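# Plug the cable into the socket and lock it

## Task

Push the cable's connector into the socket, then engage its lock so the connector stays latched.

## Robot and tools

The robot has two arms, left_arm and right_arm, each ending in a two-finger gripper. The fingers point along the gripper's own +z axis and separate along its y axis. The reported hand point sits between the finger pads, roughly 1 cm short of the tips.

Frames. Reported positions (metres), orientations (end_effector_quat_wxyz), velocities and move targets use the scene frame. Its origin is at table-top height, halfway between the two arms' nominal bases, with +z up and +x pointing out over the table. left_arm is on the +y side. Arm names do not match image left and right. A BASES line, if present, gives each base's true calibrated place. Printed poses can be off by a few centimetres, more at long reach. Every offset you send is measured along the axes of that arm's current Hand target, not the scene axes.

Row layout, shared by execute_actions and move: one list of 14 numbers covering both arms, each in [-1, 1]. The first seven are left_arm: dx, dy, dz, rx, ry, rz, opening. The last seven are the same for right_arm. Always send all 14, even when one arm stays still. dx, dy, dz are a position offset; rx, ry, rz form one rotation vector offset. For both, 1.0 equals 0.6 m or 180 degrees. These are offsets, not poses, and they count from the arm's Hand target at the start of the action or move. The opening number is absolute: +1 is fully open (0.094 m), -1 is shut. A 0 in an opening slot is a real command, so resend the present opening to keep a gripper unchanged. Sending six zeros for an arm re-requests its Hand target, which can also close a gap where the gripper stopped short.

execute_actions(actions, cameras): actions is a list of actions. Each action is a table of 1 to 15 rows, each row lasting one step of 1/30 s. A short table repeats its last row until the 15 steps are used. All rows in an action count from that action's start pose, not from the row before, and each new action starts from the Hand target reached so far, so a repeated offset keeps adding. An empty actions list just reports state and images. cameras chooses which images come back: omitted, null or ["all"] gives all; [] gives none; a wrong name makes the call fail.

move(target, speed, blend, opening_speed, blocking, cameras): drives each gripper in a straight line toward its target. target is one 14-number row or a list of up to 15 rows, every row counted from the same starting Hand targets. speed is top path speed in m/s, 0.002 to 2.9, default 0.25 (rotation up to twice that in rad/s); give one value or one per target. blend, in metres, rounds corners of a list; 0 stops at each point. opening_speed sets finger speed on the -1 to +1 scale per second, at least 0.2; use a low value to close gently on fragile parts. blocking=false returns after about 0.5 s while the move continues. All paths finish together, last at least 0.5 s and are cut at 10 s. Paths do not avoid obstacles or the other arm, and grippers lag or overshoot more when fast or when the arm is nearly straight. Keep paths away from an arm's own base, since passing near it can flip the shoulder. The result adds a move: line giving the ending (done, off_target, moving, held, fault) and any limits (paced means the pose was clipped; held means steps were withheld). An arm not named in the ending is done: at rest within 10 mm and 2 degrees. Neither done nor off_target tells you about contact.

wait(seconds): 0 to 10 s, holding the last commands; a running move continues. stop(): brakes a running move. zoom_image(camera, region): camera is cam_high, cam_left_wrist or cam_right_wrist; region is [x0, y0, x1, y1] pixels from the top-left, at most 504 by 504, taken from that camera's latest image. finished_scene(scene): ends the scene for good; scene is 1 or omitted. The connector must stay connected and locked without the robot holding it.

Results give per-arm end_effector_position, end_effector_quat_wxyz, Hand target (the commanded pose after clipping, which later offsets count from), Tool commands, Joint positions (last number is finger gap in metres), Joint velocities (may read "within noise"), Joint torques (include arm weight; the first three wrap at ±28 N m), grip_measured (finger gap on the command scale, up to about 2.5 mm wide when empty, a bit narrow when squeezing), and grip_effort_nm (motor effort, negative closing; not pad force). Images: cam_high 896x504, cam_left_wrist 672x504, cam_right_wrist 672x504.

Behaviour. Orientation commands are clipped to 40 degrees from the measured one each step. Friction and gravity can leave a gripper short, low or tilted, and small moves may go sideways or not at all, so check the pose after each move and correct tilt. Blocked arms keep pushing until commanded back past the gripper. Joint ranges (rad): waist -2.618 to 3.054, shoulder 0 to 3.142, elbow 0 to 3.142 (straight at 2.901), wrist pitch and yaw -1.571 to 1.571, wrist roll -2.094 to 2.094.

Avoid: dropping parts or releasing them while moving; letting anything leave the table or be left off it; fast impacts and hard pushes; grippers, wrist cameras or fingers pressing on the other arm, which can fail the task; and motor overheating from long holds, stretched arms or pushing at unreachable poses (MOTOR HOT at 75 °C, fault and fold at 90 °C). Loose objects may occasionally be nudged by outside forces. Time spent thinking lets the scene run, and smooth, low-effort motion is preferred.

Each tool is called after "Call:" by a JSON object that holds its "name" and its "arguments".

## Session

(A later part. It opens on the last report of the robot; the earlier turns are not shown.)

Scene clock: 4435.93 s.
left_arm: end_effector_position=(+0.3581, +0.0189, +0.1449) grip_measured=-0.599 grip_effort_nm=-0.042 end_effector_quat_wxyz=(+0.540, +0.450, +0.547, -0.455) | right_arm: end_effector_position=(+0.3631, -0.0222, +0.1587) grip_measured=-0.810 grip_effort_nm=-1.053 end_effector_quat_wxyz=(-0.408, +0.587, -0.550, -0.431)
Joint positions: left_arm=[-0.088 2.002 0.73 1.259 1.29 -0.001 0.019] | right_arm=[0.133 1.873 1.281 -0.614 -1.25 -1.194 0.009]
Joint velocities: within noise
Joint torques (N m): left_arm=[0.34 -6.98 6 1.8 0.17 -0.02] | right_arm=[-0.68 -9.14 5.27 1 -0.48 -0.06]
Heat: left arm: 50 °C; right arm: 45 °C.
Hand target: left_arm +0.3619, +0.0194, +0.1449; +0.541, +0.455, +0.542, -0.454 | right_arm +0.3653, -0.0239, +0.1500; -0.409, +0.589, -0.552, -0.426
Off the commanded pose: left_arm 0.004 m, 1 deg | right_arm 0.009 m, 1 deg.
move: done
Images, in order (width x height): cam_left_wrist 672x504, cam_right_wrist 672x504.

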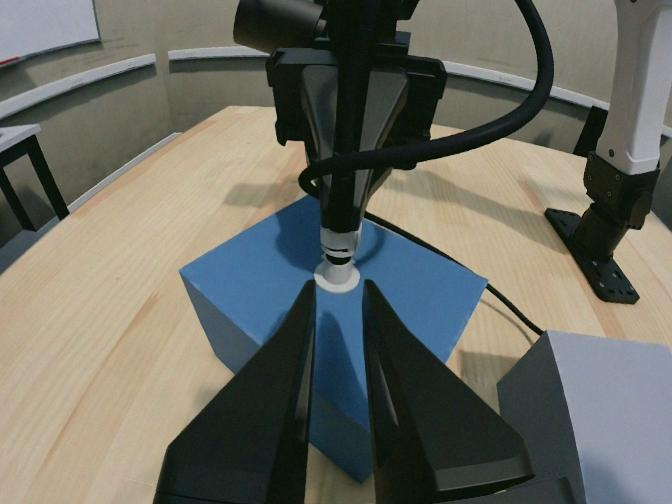

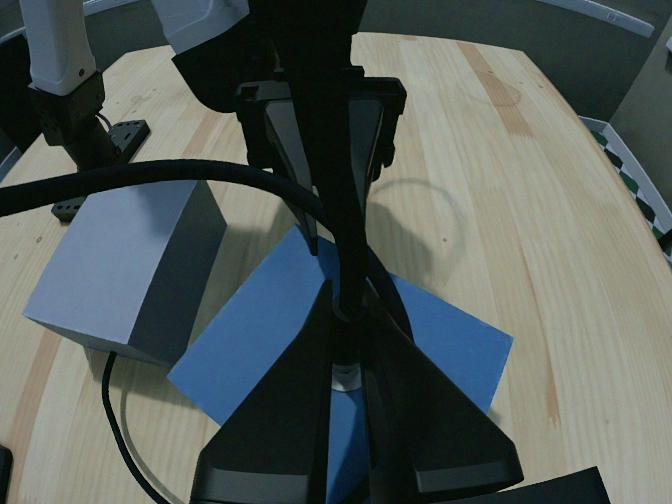

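Call:
{"name": "move", "arguments": {"target": [[0,0,0,0,0,0,-0.6,-0.0467,-0.0007,-0.0182,0,0,0,-0.95],[0,0,0,0,0,0,-0.6,0.0010,-0.0002,-0.0030,0,0,0,-0.95]], "speed": [0.08,0.03], "cameras": ["cam_left_wrist"]}}

Call:
{"name": "zoom_image", "arguments": {"camera": "cam_left_wrist", "region": [300, 190, 372, 280]}}

Scene clock: 4466.83 s.
left_arm: end_effector_position=(+0.3578, +0.0189, +0.1447) grip_measured=-0.599 grip_effort_nm=-0.032 end_effector_quat_wxyz=(+0.539, +0.450, +0.547, -0.456) | right_arm: end_effector_position=(+0.3621, -0.0223, +0.1586) grip_measured=-0.810 grip_effort_nm=-1.043 end_effector_quat_wxyz=(-0.405, +0.587, -0.550, -0.434)
Joint positions: left_arm=[-0.088 2.002 0.73 1.257 1.292 -0.001 0.019] | right_arm=[0.133 1.877 1.287 -0.632 -1.252 -1.204 0.009]
Joint velocities: within noise
Joint torques (N m): left_arm=[0.34 -6.97 5.96 1.83 0.15 -0.02] | right_arm=[-1.01 -9.05 5.09 0.95 -0.53 -0.11]
Heat: left arm: 49 °C; right arm: 45 °C.
Hand target: left_arm +0.3619, +0.0194, +0.1449; +0.541, +0.455, +0.542, -0.454 | right_arm +0.3656, -0.0258, +0.1501; -0.409, +0.589, -0.552, -0.426
Off the commanded pose: left_arm 0.004 m, 1 deg | right_arm 0.010 m, 1 deg.
move: done
Images, in order (width x height): cam_left_wrist 672x504.

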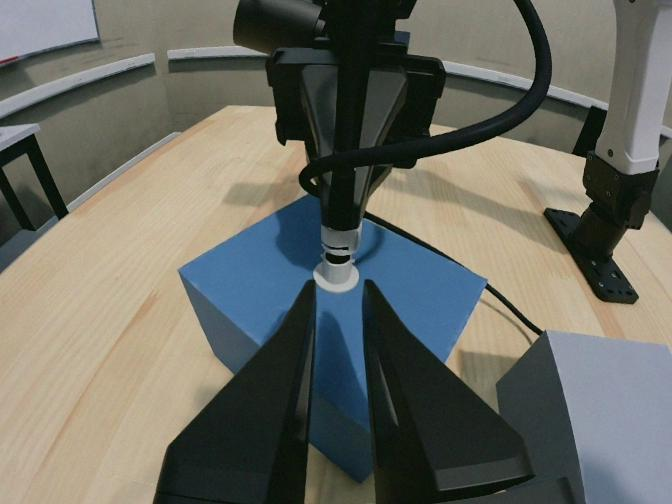

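Scaled by 5.600 from the camera's 672x504 image, which has a finer 960x720 frame.

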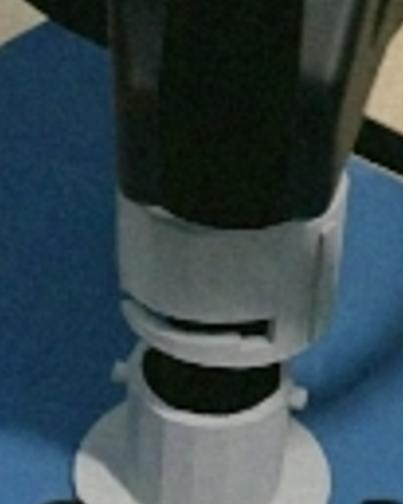

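Call:
{"name": "move", "arguments": {"target": [[0,0,0,0,0,0,-0.6,-0.0467,0,-0.0149,0,0,0,-0.95],[0,0,0,0,0,0,-0.6,-0.0165,0,-0.0053,0,0,0,-0.95]], "speed": [0.08,0.05], "cameras": ["cam_left_wrist"]}}

Call:
{"name": "zoom_image", "arguments": {"camera": "cam_left_wrist", "region": [300, 190, 372, 280]}}

Scene clock: 4524.63 s.
left_arm: end_effector_position=(+0.3578, +0.0189, +0.1446) grip_measured=-0.599 grip_effort_nm=-0.042 end_effector_quat_wxyz=(+0.539, +0.450, +0.548, -0.456) | right_arm: end_effector_position=(+0.3597, -0.0232, +0.1587) grip_measured=-0.810 grip_effort_nm=-1.043 end_effector_quat_wxyz=(-0.396, +0.582, -0.558, -0.440)
Joint positions: left_arm=[-0.088 2.002 0.73 1.256 1.292 -0.001 0.019] | right_arm=[0.132 1.877 1.294 -0.668 -1.249 -1.204 0.009]
Joint velocities: within noise
Joint torques (N m): left_arm=[0.29 -7.08 5.94 1.83 0.14 -0.01] | right_arm=[-0.99 -10.58 6.74 0.89 -0.53 -0.11]
Heat: left arm: 49 °C; right arm: 47 °C.
Hand target: left_arm +0.3620, +0.0194, +0.1449; +0.541, +0.455, +0.542, -0.454 | right_arm +0.3654, -0.0259, +0.1604; -0.409, +0.589, -0.552, -0.426
Off the commanded pose: left_arm 0.004 m, 1 deg | right_arm 0.007 m, 2 deg.
move: done
Images, in order (width x height): cam_left_wrist 672x504.

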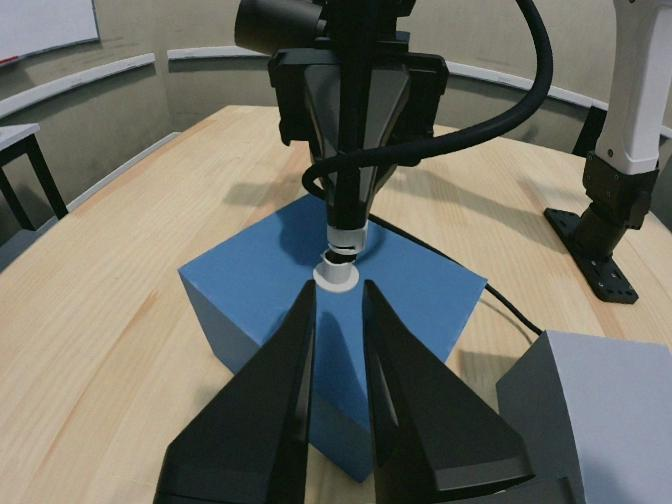

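Scaled by 5.600 from the camera's 672x504 image, which has a finer 960x720 frame.

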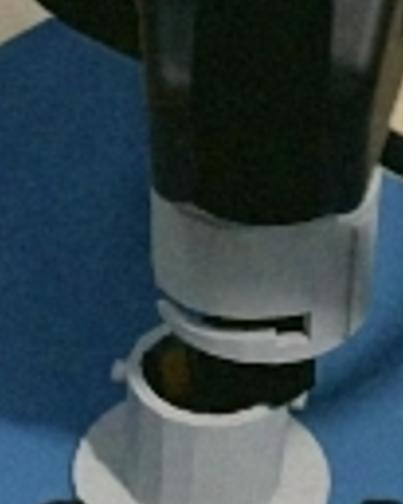

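Call:
{"name": "move", "arguments": {"target": [0,0,0,0,0,0,-0.6,-0.0636,0,-0.0202,0,0,0,-0.95], "speed": 0.12, "cameras": ["cam_left_wrist"]}}

Scene clock: 4534.13 s.
left_arm: end_effector_position=(+0.3578, +0.0189, +0.1445) grip_measured=-0.599 grip_effort_nm=-0.037 end_effector_quat_wxyz=(+0.538, +0.450, +0.548, -0.456) | right_arm: end_effector_position=(+0.3585, -0.0240, +0.1761) grip_measured=-0.810 grip_effort_nm=-1.038 end_effector_quat_wxyz=(-0.383, +0.577, -0.569, -0.444)
Joint positions: left_arm=[-0.088 2.002 0.73 1.256 1.292 -0.001 0.019] | right_arm=[0.132 1.862 1.36 -0.783 -1.238 -1.204 0.009]
Joint velocities: within noise
Joint torques (N m): left_arm=[0.35 -6.99 5.89 1.85 0.16 0] | right_arm=[-0.94 -13.53 10.4 0.54 -0.68 -0.04]
Heat: left arm: 48 °C; right arm: 47 °C.
Hand target: left_arm +0.3620, +0.0194, +0.1449; +0.541, +0.455, +0.542, -0.454 | right_arm +0.3649, -0.0259, +0.2004; -0.409, +0.589, -0.552, -0.426
Off the commanded pose: left_arm 0.004 m, 1 deg | right_arm 0.025 m, 4 deg.
move: off_target (right_arm)
Images, in order (width x height): cam_left_wrist 672x504.

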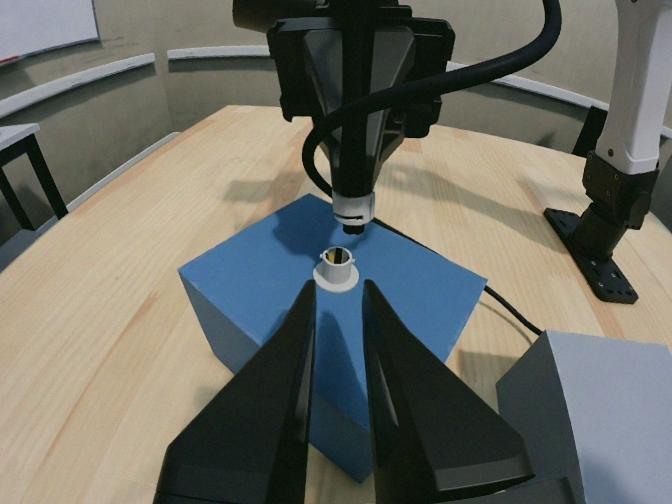

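Call:
{"name": "move", "arguments": {"target": [0,0,0,0,0,0,-0.6,-0.0563,-0.0018,-0.0155,0,0,0,-0.95], "speed": 0.15, "cameras": []}}

Call:
{"name": "move", "arguments": {"target": [0,0,0,0,0,0,-0.6,0.1190,0.0015,0.0378,0,0,0,-0.95], "speed": 0.06, "cameras": ["cam_left_wrist"]}}

Call:
{"name": "zoom_image", "arguments": {"camera": "cam_left_wrist", "region": [310, 200, 366, 270]}}

Scene clock: 4549.73 s.
left_arm: end_effector_position=(+0.3578, +0.0189, +0.1445) grip_measured=-0.599 grip_effort_nm=-0.037 end_effector_quat_wxyz=(+0.538, +0.450, +0.548, -0.456) | right_arm: end_effector_position=(+0.3616, -0.0237, +0.2109) grip_measured=-0.810 grip_effort_nm=-1.048 end_effector_quat_wxyz=(-0.384, +0.578, -0.569, -0.441)
Joint positions: left_arm=[-0.088 2.002 0.73 1.256 1.292 -0.001 0.019] | right_arm=[0.132 1.844 1.477 -0.91 -1.235 -1.199 0.009]
Joint velocities: within noise
Joint torques (N m): left_arm=[0.29 -7.05 5.94 1.83 0.16 -0.01] | right_arm=[-0.65 -13.3 10.63 0.61 -0.66 0]
Heat: left arm: 48 °C; right arm: 48 °C.
Hand target: left_arm +0.3620, +0.0194, +0.1449; +0.542, +0.455, +0.542, -0.454 | right_arm +0.3656, -0.0245, +0.2355; -0.409, +0.589, -0.552, -0.426
Off the commanded pose: left_arm 0.004 m, 1 deg | right_arm 0.025 m, 4 deg.
move: off_target (right_arm)
No camera images: "cameras" was empty.

Scene clock: 4551.77 s.
left_arm: end_effector_position=(+0.3577, +0.0189, +0.1445) grip_measured=-0.599 grip_effort_nm=-0.037 end_effector_quat_wxyz=(+0.538, +0.450, +0.548, -0.456) | right_arm: end_effector_position=(+0.3640, -0.0232, +0.1613) grip_measured=-0.810 grip_effort_nm=-1.038 end_effector_quat_wxyz=(-0.402, +0.588, -0.556, -0.428)
Joint positions: left_arm=[-0.088 2.002 0.73 1.256 1.292 -0.001 0.019] | right_arm=[0.132 1.874 1.306 -0.658 -1.235 -1.205 0.009]
Joint velocities: within noise
Joint torques (N m): left_arm=[0.34 -7.05 5.97 1.84 0.15 -0.02] | right_arm=[-0.55 -10.18 5.52 0.91 -0.65 0.04]
Heat: left arm: 48 °C; right arm: 48 °C.
Hand target: left_arm +0.3619, +0.0194, +0.1449; +0.541, +0.455, +0.542, -0.454 | right_arm +0.3656, -0.0245, +0.1605; -0.409, +0.589, -0.552, -0.426
Off the commanded pose: left_arm 0.004 m, 1 deg | right_arm 0.002 m, 1 deg.
move: done
Images, in order (width x height): cam_left_wrist 672x504.

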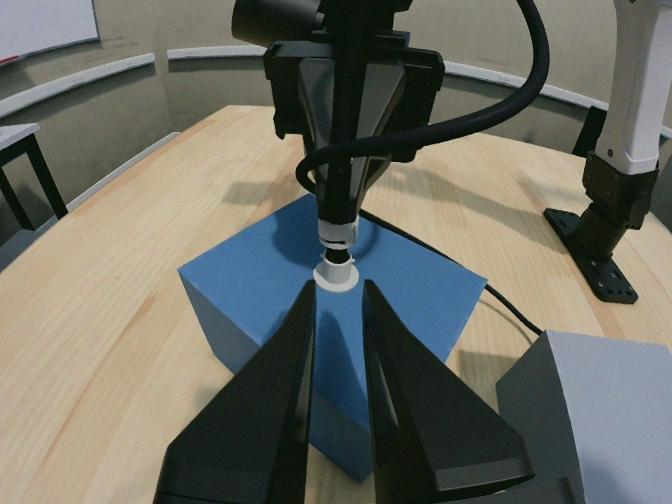

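Scaled by 7.200 from the camera's 672x504 image, which has a finer 960x720 frame.

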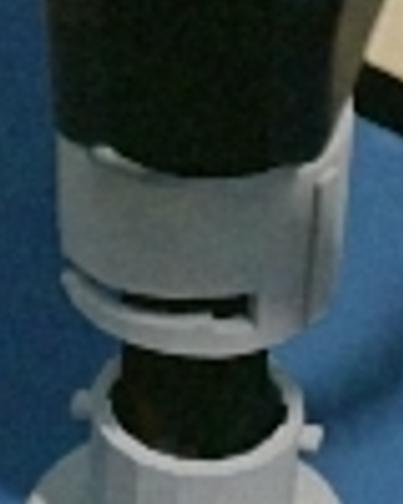

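Call:
{"name": "move", "arguments": {"target": [0.0,-0.0655,0.0500,-0.2778,0,0,-0.6,0,0,0,0,0,0,-0.95], "speed": 0.25, "cameras": ["cam_left_wrist"]}}

Call:
{"name": "zoom_image", "arguments": {"camera": "cam_left_wrist", "region": [310, 200, 366, 270]}}

Scene clock: 4592.93 s.
left_arm: end_effector_position=(+0.3279, -0.0167, +0.1297) grip_measured=-0.599 grip_effort_nm=-0.037 end_effector_quat_wxyz=(+0.666, +0.193, +0.697, -0.181) | right_arm: end_effector_position=(+0.3642, -0.0232, +0.1613) grip_measured=-0.810 grip_effort_nm=-1.043 end_effector_quat_wxyz=(-0.403, +0.589, -0.555, -0.428)
Joint positions: left_arm=[-0.669 1.809 0.331 1.431 -0.146 -0.002 0.019] | right_arm=[0.132 1.874 1.305 -0.656 -1.235 -1.205 0.009]
Joint velocities: within noise
Joint torques (N m): left_arm=[-0.75 -8.39 4.03 2.54 -0.13 -0.05] | right_arm=[-0.64 -10.21 5.35 0.94 -0.63 0.06]
Heat: left arm: 48 °C; right arm: 46 °C.
Hand target: left_arm +0.3284, -0.0170, +0.1450; +0.683, +0.183, +0.683, -0.183 | right_arm +0.3655, -0.0245, +0.1604; -0.409, +0.589, -0.552, -0.426
Off the commanded pose: left_arm 0.015 m, 3 deg | right_arm 0.002 m, 1 deg.
move: off_target (left_arm)
Images, in order (width x height): cam_left_wrist 672x504.

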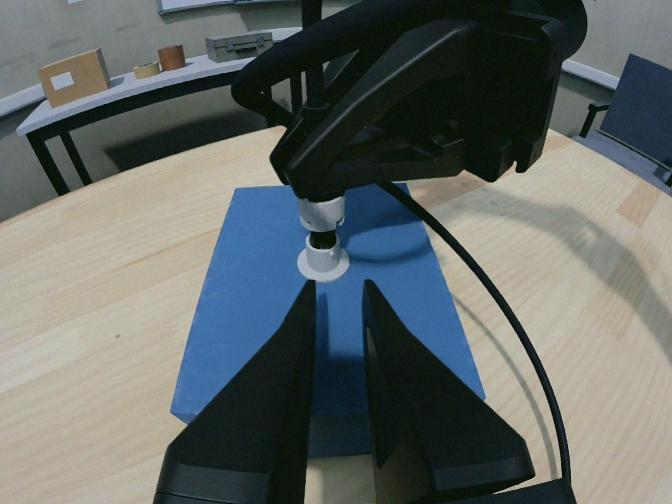

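Scaled by 7.200 from the camera's 672x504 image, which has a finer 960x720 frame.

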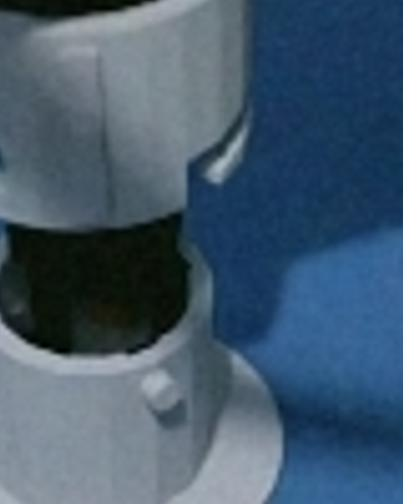

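Call:
{"name": "zoom_image", "arguments": {"camera": "cam_left_wrist", "region": [292, 190, 356, 260]}}

Scaled by 7.200 from the camera's 672x504 image, which has a finer 960x720 frame.

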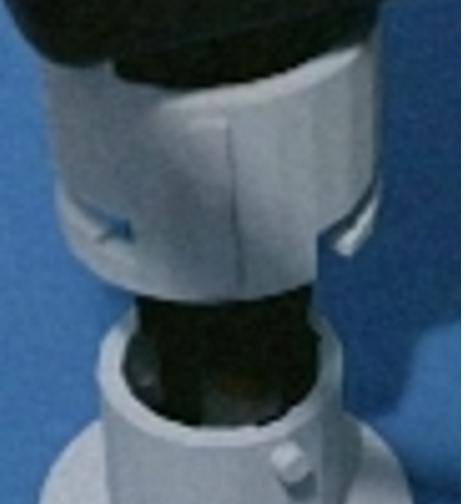

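Call:
{"name": "move", "arguments": {"target": [0,0,0,0,0,0,-0.6,0.0064,0,0.0020,0,0,0,-0.95], "speed": 0.03, "cameras": []}}

Call:
{"name": "move", "arguments": {"target": [0,0,0,0,0,0,-0.6,0.0048,0,0.0015,0,0,0,-0.95], "speed": 0.03, "cameras": ["cam_left_wrist"]}}

Call:
{"name": "zoom_image", "arguments": {"camera": "cam_left_wrist", "region": [292, 190, 356, 260]}}

Scene clock: 4638.67 s.
left_arm: end_effector_position=(+0.3280, -0.0165, +0.1297) grip_measured=-0.599 grip_effort_nm=-0.022 end_effector_quat_wxyz=(+0.667, +0.192, +0.697, -0.180) | right_arm: end_effector_position=(+0.3639, -0.0232, +0.1591) grip_measured=-0.810 grip_effort_nm=-1.048 end_effector_quat_wxyz=(-0.404, +0.589, -0.554, -0.427)
Joint positions: left_arm=[-0.669 1.809 0.331 1.431 -0.147 -0.002 0.019] | right_arm=[0.132 1.874 1.295 -0.642 -1.235 -1.205 0.009]
Joint velocities: within noise
Joint torques (N m): left_arm=[-0.68 -8.38 3.95 2.56 -0.14 -0.04] | right_arm=[-0.83 -9.77 5.63 0.98 -0.64 0.05]
Heat: left arm: 52 °C; right arm: 46 °C.
Hand target: left_arm +0.3284, -0.0170, +0.1450; +0.683, +0.183, +0.683, -0.183 | right_arm +0.3656, -0.0245, +0.1565; -0.409, +0.589, -0.552, -0.426
Off the commanded pose: left_arm 0.015 m, 3 deg | right_arm 0.003 m, 1 deg.
move: off_target (left_arm)
No camera images: "cameras" was empty.

Scene clock: 4639.47 s.
left_arm: end_effector_position=(+0.3280, -0.0165, +0.1297) grip_measured=-0.599 grip_effort_nm=-0.022 end_effector_quat_wxyz=(+0.667, +0.192, +0.697, -0.180) | right_arm: end_effector_position=(+0.3643, -0.0230, +0.1589) grip_measured=-0.810 grip_effort_nm=-1.048 end_effector_quat_wxyz=(-0.407, +0.591, -0.551, -0.426)
Joint positions: left_arm=[-0.669 1.809 0.331 1.431 -0.147 -0.002 0.019] | right_arm=[0.132 1.874 1.291 -0.629 -1.238 -1.205 0.009]
Joint velocities: within noise
Joint torques (N m): left_arm=[-0.77 -8.43 3.92 2.54 -0.15 -0.04] | right_arm=[-0.64 -9.36 5.24 0.86 -0.58 0.04]
Heat: left arm: 52 °C; right arm: 46 °C.
Hand target: left_arm +0.3285, -0.0169, +0.1450; +0.683, +0.183, +0.683, -0.183 | right_arm +0.3656, -0.0245, +0.1536; -0.409, +0.589, -0.552, -0.426
Off the commanded pose: left_arm 0.015 m, 3 deg | right_arm 0.006 m, 0 deg.
move: off_target (left_arm)
Images, in order (width x height): cam_left_wrist 672x504.

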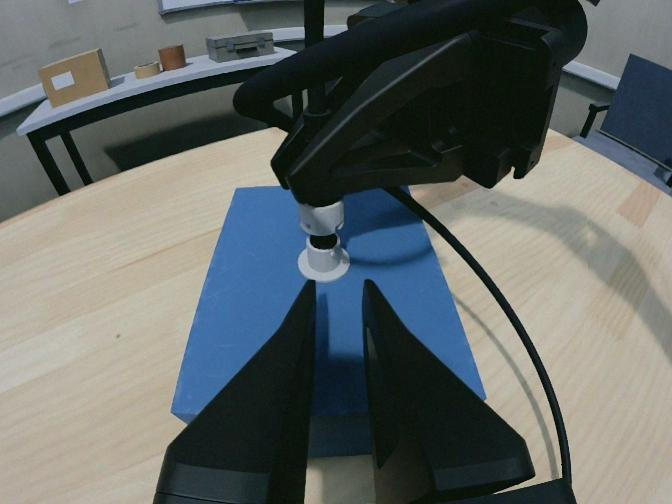

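Scaled by 7.200 from the camera's 672x504 image, which has a finer 960x720 frame.

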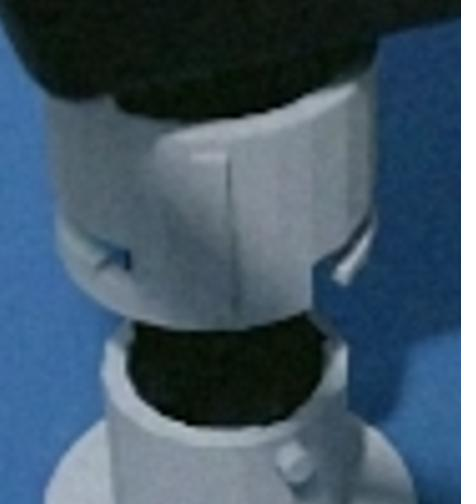

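Call:
{"name": "move", "arguments": {"target": [[0,0,0,0,0,0,-0.6,0.0002,-0.0050,-0.0003,0,0,0,-0.95]], "speed": 0.02, "cameras": []}}

Call:
{"name": "move", "arguments": {"target": [[0,0,0,0,0,0,-0.6,-0.0004,0.0100,0.0006,0,0,0,-0.95]], "speed": 0.02, "cameras": []}}

Scene clock: 4668.47 s.
left_arm: end_effector_position=(+0.3280, -0.0165, +0.1297) grip_measured=-0.599 grip_effort_nm=-0.027 end_effector_quat_wxyz=(+0.667, +0.192, +0.697, -0.180) | right_arm: end_effector_position=(+0.3642, -0.0224, +0.1586) grip_measured=-0.810 grip_effort_nm=-1.043 end_effector_quat_wxyz=(-0.408, +0.589, -0.549, -0.430)
Joint positions: left_arm=[-0.669 1.809 0.331 1.431 -0.147 -0.002 0.019] | right_arm=[0.132 1.879 1.29 -0.625 -1.249 -1.205 0.009]
Joint velocities: within noise
Joint torques (N m): left_arm=[-0.66 -8.4 3.97 2.55 -0.15 -0.04] | right_arm=[-0.8 -8.81 6.64 0.83 -0.55 0.01]
Heat: left arm: 52 °C; right arm: 45 °C.
Hand target: left_arm +0.3284, -0.0170, +0.1450; +0.683, +0.183, +0.683, -0.183 | right_arm +0.3686, -0.0246, +0.1534; -0.409, +0.589, -0.552, -0.426
Off the commanded pose: left_arm 0.015 m, 3 deg | right_arm 0.007 m, 1 deg.
move: off_target (left_arm)
No camera images: "cameras" was empty.

Scene clock: 4669.33 s.
left_arm: end_effector_position=(+0.3280, -0.0165, +0.1297) grip_measured=-0.599 grip_effort_nm=-0.032 end_effector_quat_wxyz=(+0.667, +0.192, +0.697, -0.180) | right_arm: end_effector_position=(+0.3638, -0.0220, +0.1584) grip_measured=-0.810 grip_effort_nm=-1.048 end_effector_quat_wxyz=(-0.412, +0.589, -0.545, -0.432)
Joint positions: left_arm=[-0.669 1.809 0.331 1.431 -0.147 -0.002 0.019] | right_arm=[0.132 1.879 1.282 -0.609 -1.259 -1.205 0.009]
Joint velocities: within noise
Joint torques (N m): left_arm=[-0.72 -8.4 3.95 2.54 -0.14 -0.04] | right_arm=[-0.44 -10.96 4.7 0.8 -0.4 0.06]
Heat: left arm: 52 °C; right arm: 45 °C.
Hand target: left_arm +0.3284, -0.0170, +0.1450; +0.683, +0.183, +0.683, -0.183 | right_arm +0.3627, -0.0245, +0.1535; -0.409, +0.589, -0.552, -0.426
Off the commanded pose: left_arm 0.015 m, 3 deg | right_arm 0.006 m, 1 deg.
move: off_target (left_arm)
No camera images: "cameras" was empty.

Call:
{"name": "move", "arguments": {"target": [[0,0,0,0,0,0,-0.6,-0.0953,0.0,-0.0303,0,0,0,-0.95],[0,0,0,0,0,0,-0.6,-0.044,0.001,-0.114,0,0,0,-0.95]], "speed": 0.15, "blend": [0.02,0], "cameras": ["cam_left_wrist", "cam_right_wrist"]}}

Scene clock: 4709.37 s.
left_arm: end_effector_position=(+0.3280, -0.0165, +0.1297) grip_measured=-0.599 grip_effort_nm=-0.027 end_effector_quat_wxyz=(+0.667, +0.192, +0.697, -0.180) | right_arm: end_effector_position=(+0.3591, -0.0830, +0.1897) grip_measured=-0.810 grip_effort_nm=-1.053 end_effector_quat_wxyz=(-0.396, +0.583, -0.564, -0.431)
Joint positions: left_arm=[-0.669 1.809 0.331 1.431 -0.147 -0.002 0.019] | right_arm=[-0.033 1.931 1.518 -1.293 -1.248 -1.689 0.009]
Joint velocities: within noise
Joint torques (N m): left_arm=[-0.72 -8.42 4 2.54 -0.14 -0.05] | right_arm=[-0.05 -9.7 9.66 -0.18 -0.74 -0.13]
Heat: left arm: 53 °C; right arm: 46 °C.
Hand target: left_arm +0.3284, -0.0170, +0.1450; +0.683, +0.183, +0.683, -0.183 | right_arm +0.3647, -0.0817, +0.1993; -0.409, +0.589, -0.552, -0.426
Off the commanded pose: left_arm 0.015 m, 3 deg | right_arm 0.011 m, 2 deg.
move: off_target (left_arm, right_arm)
Images, in order (width x height): cam_left_wrist 672x504, cam_right_wrist 672x504.

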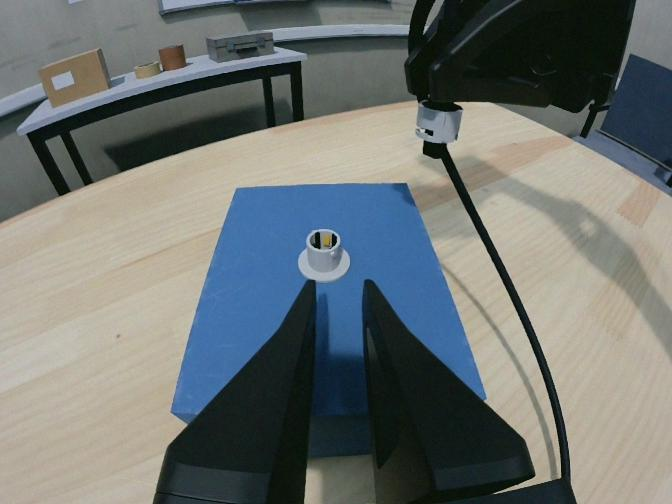

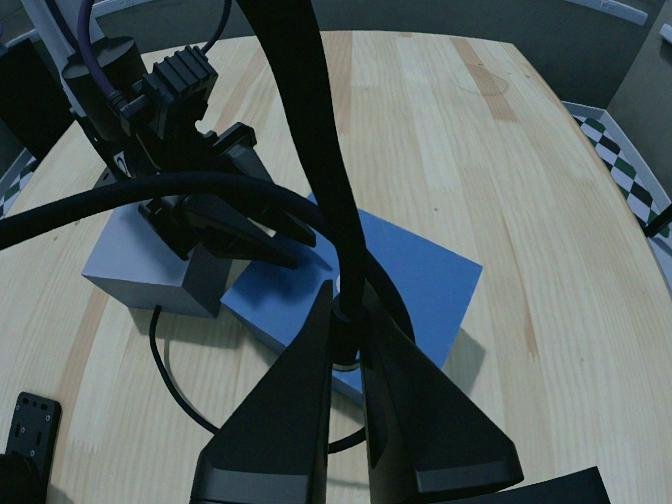

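Call:
{"name": "zoom_image", "arguments": {"camera": "cam_left_wrist", "region": [296, 222, 352, 286]}}

Call:
{"name": "zoom_image", "arguments": {"camera": "cam_left_wrist", "region": [405, 90, 475, 170]}}

Scaled by 7.875 from the camera's 672x504 image, which has a finer 960x720 frame.

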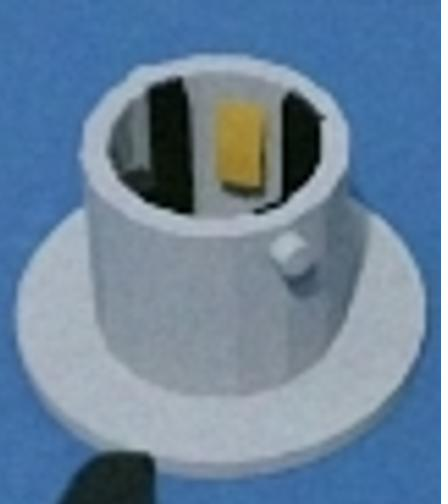

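Scaled by 6.300 from the camera's 672x504 image, which has a finer 960x720 frame.

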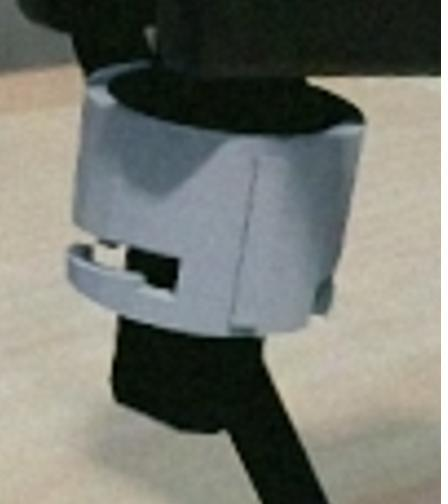

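Call:
{"name": "move", "arguments": {"target": [-0.0117,0.0325,0.0393,0.1573,0.2534,0.0679,-0.6,0,0,0,0,0,0,-0.95], "speed": 0.2, "cameras": ["cam_left_wrist"]}}

Scene clock: 4758.93 s.
left_arm: end_effector_position=(+0.3509, -0.0084, +0.1444) grip_measured=-0.599 grip_effort_nm=-0.017 end_effector_quat_wxyz=(+0.309, +0.461, +0.812, -0.180) | right_arm: end_effector_position=(+0.3586, -0.0830, +0.1898) grip_measured=-0.810 grip_effort_nm=-1.043 end_effector_quat_wxyz=(-0.396, +0.583, -0.564, -0.431)
Joint positions: left_arm=[-0.4 1.631 1.174 -0.487 0.406 0.489 0.019] | right_arm=[-0.033 1.931 1.518 -1.296 -1.248 -1.692 0.009]
Joint velocities: within noise
Joint torques (N m): left_arm=[0.58 -6.27 9.09 1.67 0.42 0.06] | right_arm=[-0.1 -9.68 9.83 -0.18 -0.74 -0.12]
Heat: left arm: 54 °C; right arm: 47 °C.
Hand target: left_arm +0.3587, -0.0118, +0.1519; +0.319, +0.465, +0.805, -0.184 | right_arm +0.3647, -0.0817, +0.1993; -0.409, +0.589, -0.552, -0.426
Off the commanded pose: left_arm 0.011 m, 2 deg | right_arm 0.011 m, 2 deg.
move: off_target (left_arm, right_arm)
Images, in order (width x height): cam_left_wrist 672x504.

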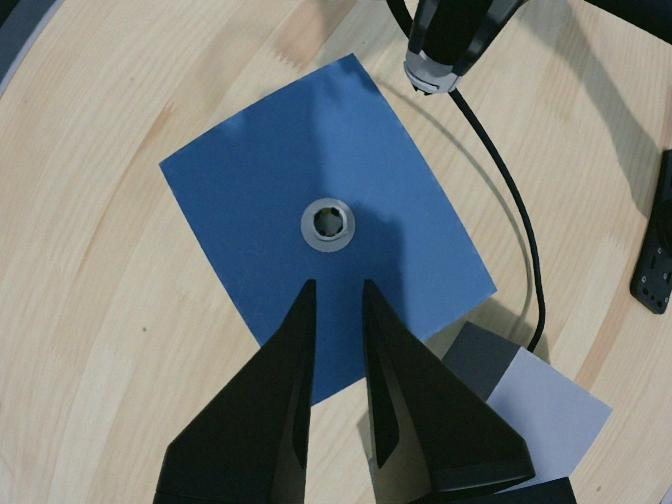

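Call:
{"name": "zoom_image", "arguments": {"camera": "cam_left_wrist", "region": [296, 192, 360, 256]}}

Call:
{"name": "zoom_image", "arguments": {"camera": "cam_left_wrist", "region": [308, 202, 348, 242]}}

Call:
{"name": "zoom_image", "arguments": {"camera": "cam_left_wrist", "region": [390, 30, 480, 110]}}

Scaled by 7.875 from the camera's 672x504 image, which has a finer 960x720 frame.

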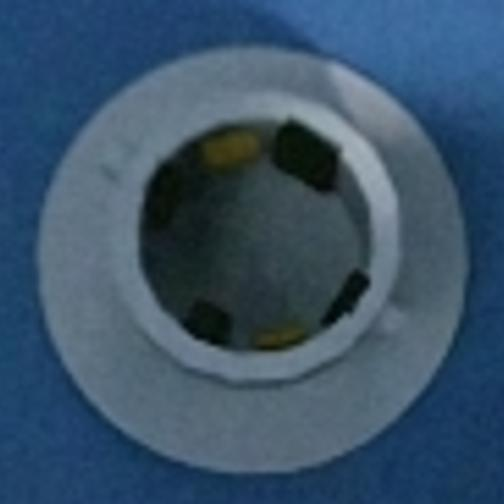

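Scaled by 12.600 from the camera's 672x504 image, which has a finer 960x720 frame.

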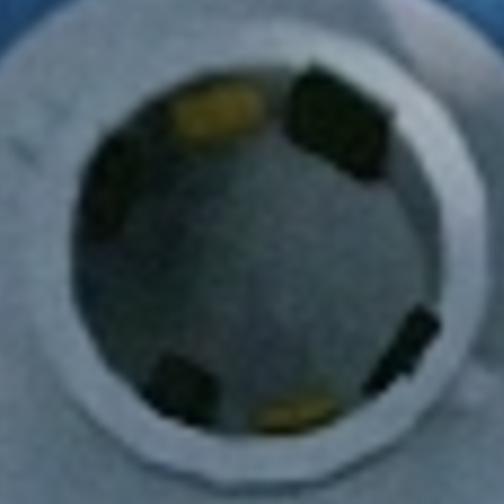

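Scaled by 5.600 from the camera's 672x504 image, which has a finer 960x720 frame.

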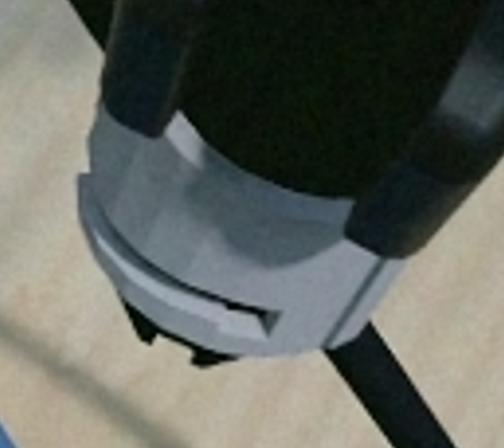

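Call:
{"name": "zoom_image", "arguments": {"camera": "cam_left_wrist", "region": [398, 60, 442, 104]}}

Scaled by 11.455 from the camera's 672x504 image, which has a finer 960x720 frame.

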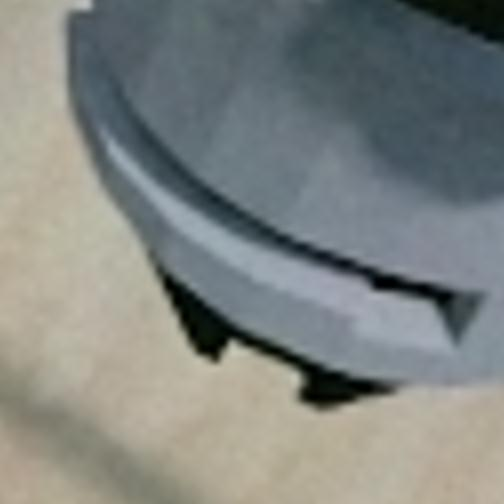

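Call:
{"name": "move", "arguments": {"target": [[0.0032,0.0278,-0.0217,0.1171,-0.1465,0.0770,-0.6,0,0,0,0,0,0,-0.95],[0.0032,0.0278,-0.0217,0.1171,-0.1465,0.0770,-0.6,0.0193,-0.0062,0.1060,0,0,0,-0.95]], "speed": [0.25,0.1], "cameras": ["cam_left_wrist"]}}

Call:
{"name": "zoom_image", "arguments": {"camera": "cam_left_wrist", "region": [304, 200, 368, 280]}}

Scene clock: 4879.20 s.
left_arm: end_effector_position=(+0.3619, +0.0065, +0.1558) grip_measured=-0.599 grip_effort_nm=-0.027 end_effector_quat_wxyz=(+0.415, +0.549, +0.615, -0.385) | right_arm: end_effector_position=(+0.3668, -0.0261, +0.1587) grip_measured=-0.810 grip_effort_nm=-1.043 end_effector_quat_wxyz=(-0.394, +0.577, -0.562, -0.442)
Joint positions: left_arm=[-0.143 1.819 1.175 -0.36 1.131 0.938 0.019] | right_arm=[0.12 1.905 1.333 -0.705 -1.253 -1.218 0.009]
Joint velocities: within noise
Joint torques (N m): left_arm=[0.31 -6.98 8.32 1.33 0.74 0.09] | right_arm=[0.35 -14.43 5.3 0.92 -0.52 0.1]
Heat: left arm: 46 °C; right arm: 47 °C.
Hand target: left_arm +0.3679, +0.0054, +0.1602; +0.423, +0.554, +0.603, -0.388 | right_arm +0.3655, -0.0243, +0.1692; -0.409, +0.589, -0.552, -0.426
Off the commanded pose: left_arm 0.008 m, 2 deg | right_arm 0.011 m, 3 deg.
move: off_target (right_arm)
Images, in order (width x height): cam_left_wrist 672x504.

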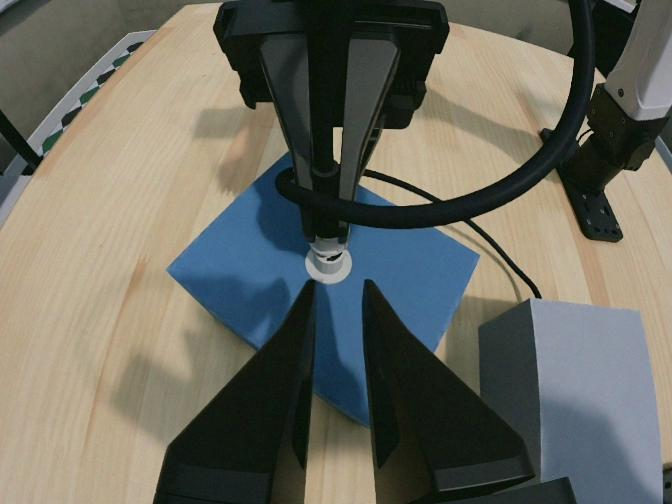

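Scaled by 6.300 from the camera's 672x504 image, which has a finer 960x720 frame.

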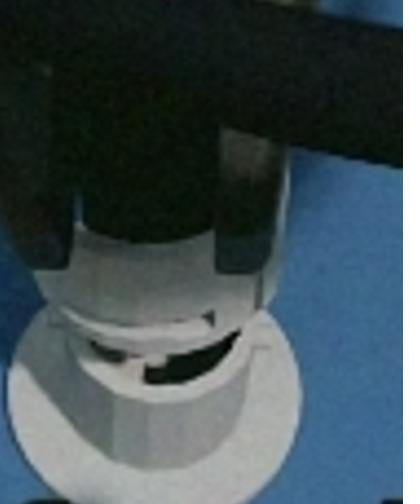

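Call:
{"name": "zoom_image", "arguments": {"camera": "cam_left_wrist", "region": [308, 235, 352, 279]}}

Scaled by 11.455 from the camera's 672x504 image, which has a finer 960x720 frame.

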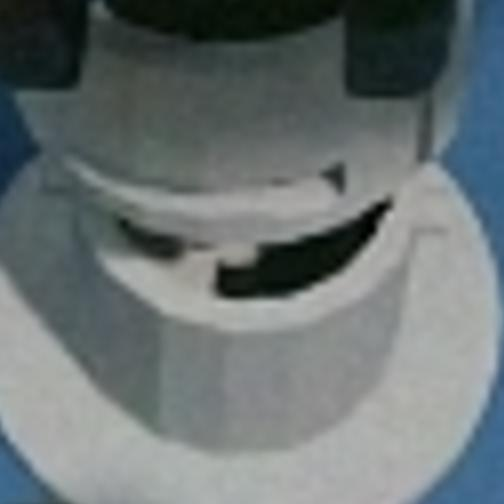

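Call:
{"name": "move", "arguments": {"target": [0,0,0,0,0,0,-0.6,-0.1033,-0.0004,-0.0311,0,0,0,-0.95], "speed": 0.15, "cameras": []}}

Call:
{"name": "move", "arguments": {"target": [0,0,0,0,0,0,-0.6,0.0922,0.0006,0.0275,0,0,0,-0.95], "speed": 0.08, "cameras": ["cam_left_wrist"]}}

Call:
{"name": "zoom_image", "arguments": {"camera": "cam_left_wrist", "region": [300, 215, 364, 285]}}

Scene clock: 4913.27 s.
left_arm: end_effector_position=(+0.3617, +0.0065, +0.1557) grip_measured=-0.599 grip_effort_nm=-0.027 end_effector_quat_wxyz=(+0.415, +0.549, +0.615, -0.385) | right_arm: end_effector_position=(+0.3628, -0.0276, +0.2125) grip_measured=-0.810 grip_effort_nm=-1.043 end_effector_quat_wxyz=(-0.389, +0.573, -0.572, -0.439)
Joint positions: left_arm=[-0.143 1.819 1.175 -0.361 1.131 0.939 0.019] | right_arm=[0.121 1.831 1.465 -0.895 -1.236 -1.185 0.009]
Joint velocities: within noise
Joint torques (N m): left_arm=[0.31 -7.02 8.31 1.33 0.74 0.09] | right_arm=[0.54 -12.42 10.99 0.63 -0.63 -0.04]
Heat: left arm: 44 °C; right arm: 55 °C.
Hand target: left_arm +0.3679, +0.0054, +0.1602; +0.423, +0.553, +0.604, -0.388 | right_arm +0.3649, -0.0234, +0.2338; -0.409, +0.589, -0.552, -0.426
Off the commanded pose: left_arm 0.008 m, 2 deg | right_arm 0.022 m, 4 deg.
move: off_target (right_arm)
No camera images: "cameras" was empty.

Scene clock: 4914.83 s.
left_arm: end_effector_position=(+0.3617, +0.0065, +0.1557) grip_measured=-0.599 grip_effort_nm=-0.022 end_effector_quat_wxyz=(+0.415, +0.549, +0.615, -0.385) | right_arm: end_effector_position=(+0.3669, -0.0270, +0.1767) grip_measured=-0.810 grip_effort_nm=-1.048 end_effector_quat_wxyz=(-0.404, +0.586, -0.559, -0.426)
Joint positions: left_arm=[-0.143 1.819 1.175 -0.361 1.131 0.939 0.019] | right_arm=[0.121 1.858 1.349 -0.717 -1.235 -1.205 0.009]
Joint velocities: within noise
Joint torques (N m): left_arm=[0.31 -7.01 8.35 1.33 0.74 0.08] | right_arm=[0.4 -10.52 5.23 0.93 -0.64 0.03]
Heat: left arm: 44 °C; right arm: 54 °C.
Hand target: left_arm +0.3679, +0.0054, +0.1602; +0.423, +0.553, +0.604, -0.388 | right_arm +0.3653, -0.0244, +0.1761; -0.409, +0.589, -0.552, -0.426
Off the commanded pose: left_arm 0.008 m, 2 deg | right_arm 0.003 m, 1 deg.
move: done
Images, in order (width x height): cam_left_wrist 672x504.

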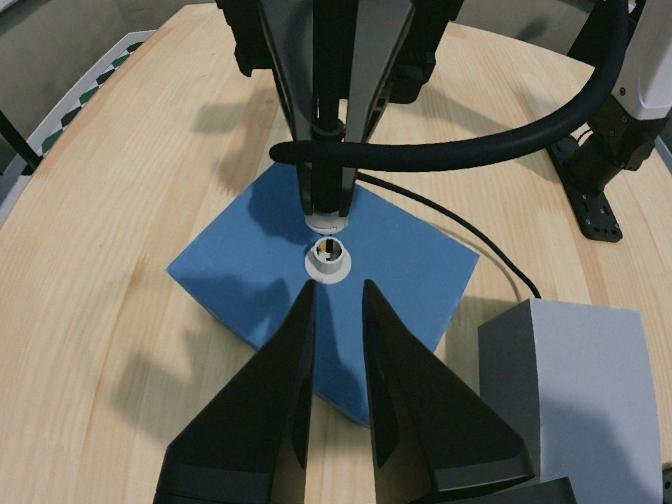

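Scaled by 7.200 from the camera's 672x504 image, which has a finer 960x720 frame.

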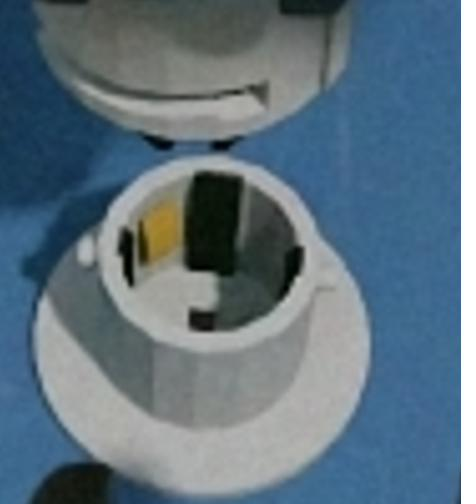

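Call:
{"name": "zoom_image", "arguments": {"camera": "cam_left_wrist", "region": [308, 222, 348, 262]}}

Call:
{"name": "zoom_image", "arguments": {"camera": "cam_left_wrist", "region": [308, 232, 350, 274]}}

Scaled by 12.600 from the camera's 672x504 image, which has a finer 960x720 frame.

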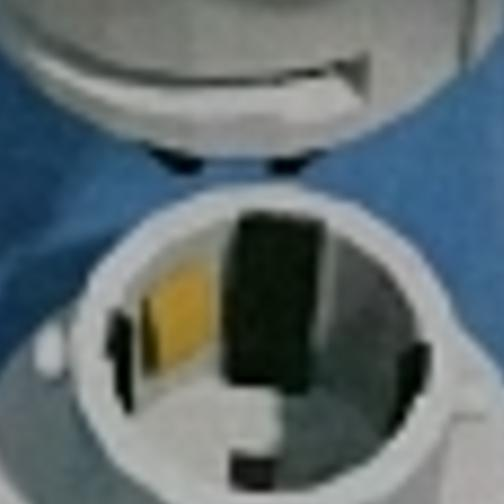

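Scaled by 12.000 from the camera's 672x504 image, which has a finer 960x720 frame.

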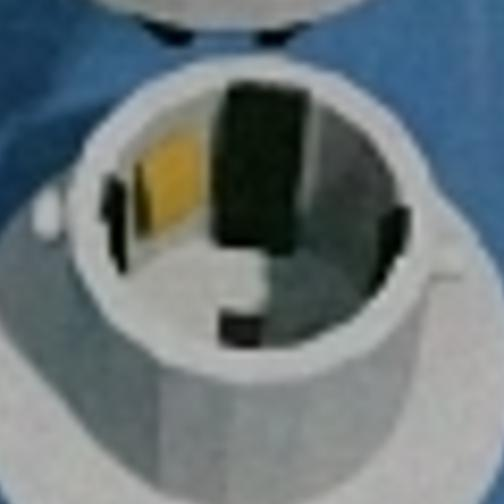

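Call:
{"name": "zoom_image", "arguments": {"camera": "cam_left_wrist", "region": [296, 185, 360, 245]}}

Call:
{"name": "wait", "arguments": {"seconds": 0, "cameras": ["cam_right_wrist"]}}

Scaled by 7.875 from the camera's 672x504 image, which has a finer 960x720 frame.

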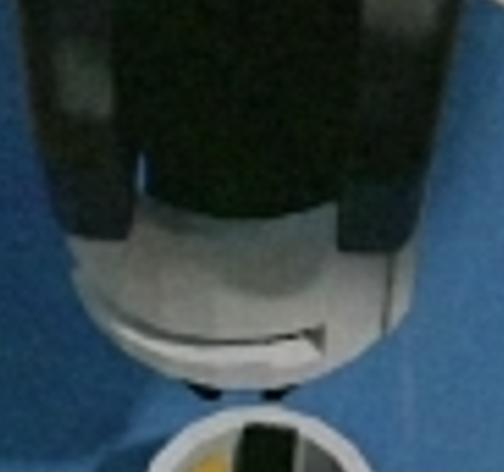

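Scene clock: 4983.60 s.
left_arm: end_effector_position=(+0.3617, +0.0065, +0.1557) grip_measured=-0.599 grip_effort_nm=-0.032 end_effector_quat_wxyz=(+0.415, +0.549, +0.615, -0.385) | right_arm: end_effector_position=(+0.3671, -0.0270, +0.1768) grip_measured=-0.810 grip_effort_nm=-1.048 end_effector_quat_wxyz=(-0.405, +0.586, -0.559, -0.425)
Joint positions: left_arm=[-0.143 1.819 1.175 -0.362 1.131 0.939 0.019] | right_arm=[0.121 1.858 1.349 -0.716 -1.235 -1.205 0.009]
Joint velocities: within noise
Joint torques (N m): left_arm=[0.29 -7.02 8.31 1.34 0.74 0.08] | right_arm=[0.43 -10.47 5.27 0.96 -0.64 -0.01]
Heat: left arm: 44 °C; right arm: 48 °C.
Hand target: left_arm +0.3679, +0.0054, +0.1602; +0.423, +0.554, +0.603, -0.388 | right_arm +0.3653, -0.0245, +0.1761; -0.409, +0.589, -0.552, -0.426
Tool commands: left_gripper/opening=-0.6 right_gripper/opening=-0.95
Off the commanded pose: left_arm 0.008 m, 2 deg | right_arm 0.003 m, 1 deg.
Images, in order (width x height): cam_right_wrist 672x504.

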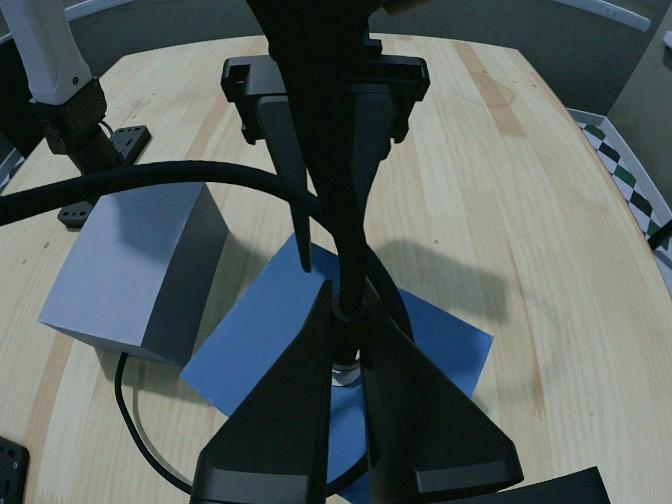

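Call:
{"name": "zoom_image", "arguments": {"camera": "cam_right_wrist", "region": [310, 330, 380, 400]}}

Scaled by 7.200 from the camera's 672x504 image, which has a finer 960x720 frame.

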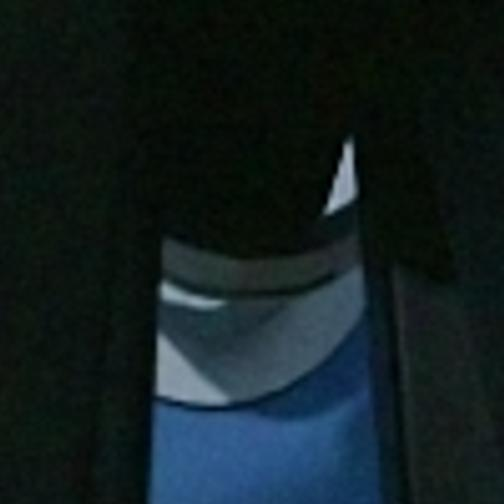

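Call:
{"name": "move", "arguments": {"target": [0,0,0,0,0,0,-0.6,-0.0919,-0.0007,-0.0247,0.0318,0.0004,0.0101,-0.95], "speed": 0.15, "cameras": []}}

Call:
{"name": "move", "arguments": {"target": [0,0,0,0,0,0,-0.6,0.1142,0.0014,0.0363,0,0,0,-0.95], "speed": 0.08, "cameras": ["cam_left_wrist"]}}

Call:
{"name": "zoom_image", "arguments": {"camera": "cam_left_wrist", "region": [302, 220, 358, 280]}}

Scene clock: 5066.03 s.
left_arm: end_effector_position=(+0.3616, +0.0065, +0.1557) grip_measured=-0.599 grip_effort_nm=-0.027 end_effector_quat_wxyz=(+0.414, +0.549, +0.615, -0.385) | right_arm: end_effector_position=(+0.3688, -0.0245, +0.2217) grip_measured=-0.810 grip_effort_nm=-1.048 end_effector_quat_wxyz=(+0.416, -0.551, +0.595, +0.411)
Joint positions: left_arm=[-0.143 1.819 1.175 -0.362 1.131 0.939 0.019] | right_arm=[0.135 1.722 1.335 -0.595 -1.18 -0.913 0.009]
Joint velocities: within noise
Joint torques (N m): left_arm=[0.25 -7.04 8.34 1.33 0.74 0.09] | right_arm=[0.4 -12.74 6.19 1.41 -0.59 0.14]
Heat: left arm: 44 °C; right arm: 48 °C.
Hand target: left_arm +0.3679, +0.0054, +0.1602; +0.423, +0.554, +0.604, -0.388 | right_arm +0.3650, -0.0218, +0.2331; -0.431, +0.559, -0.582, -0.404
Off the commanded pose: left_arm 0.008 m, 2 deg | right_arm 0.012 m, 3 deg.
move: off_target (right_arm)
No camera images: "cameras" was empty.

Scene clock: 5067.80 s.
left_arm: end_effector_position=(+0.3616, +0.0065, +0.1557) grip_measured=-0.599 grip_effort_nm=-0.027 end_effector_quat_wxyz=(+0.414, +0.549, +0.615, -0.385) | right_arm: end_effector_position=(+0.3663, -0.0251, +0.1612) grip_measured=-0.810 grip_effort_nm=-1.048 end_effector_quat_wxyz=(+0.427, -0.556, +0.588, +0.403)
Joint positions: left_arm=[-0.143 1.819 1.175 -0.362 1.131 0.939 0.019] | right_arm=[0.135 1.762 1.122 -0.308 -1.179 -0.911 0.009]
Joint velocities: within noise
Joint torques (N m): left_arm=[0.36 -7.04 8.34 1.34 0.74 0.08] | right_arm=[0.47 -9.51 5.76 1.39 -0.55 0.15]
Heat: left arm: 44 °C; right arm: 48 °C.
Hand target: left_arm +0.3679, +0.0054, +0.1602; +0.423, +0.554, +0.604, -0.388 | right_arm +0.3649, -0.0218, +0.1612; -0.431, +0.559, -0.582, -0.404
Off the commanded pose: left_arm 0.008 m, 2 deg | right_arm 0.004 m, 1 deg.
move: done
Images, in order (width x height): cam_left_wrist 672x504.

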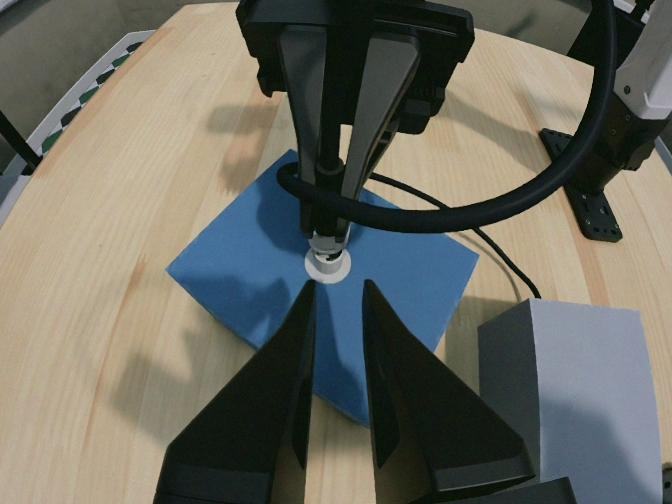

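Scaled by 8.400 from the camera's 672x504 image, which has a finer 960x720 frame.

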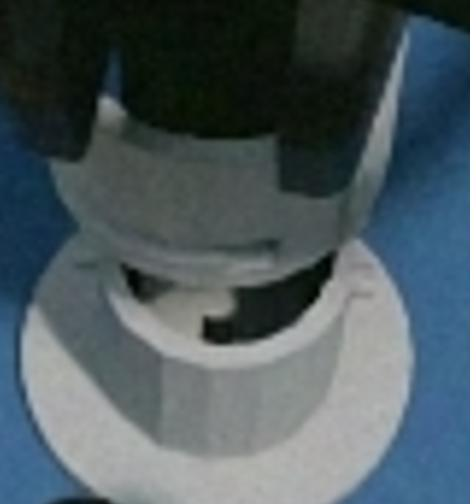

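Call:
{"name": "zoom_image", "arguments": {"camera": "cam_left_wrist", "region": [310, 238, 346, 268]}}

Scaled by 14.000 from the camera's 672x504 image, which has a finer 960x720 frame.

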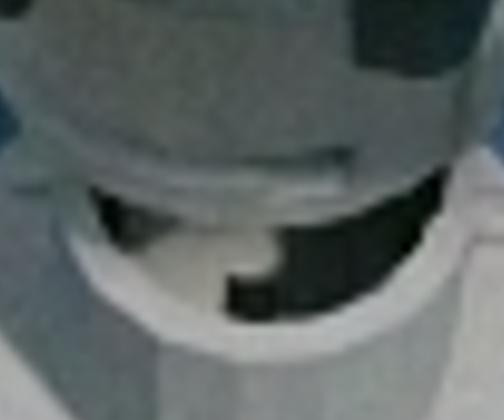

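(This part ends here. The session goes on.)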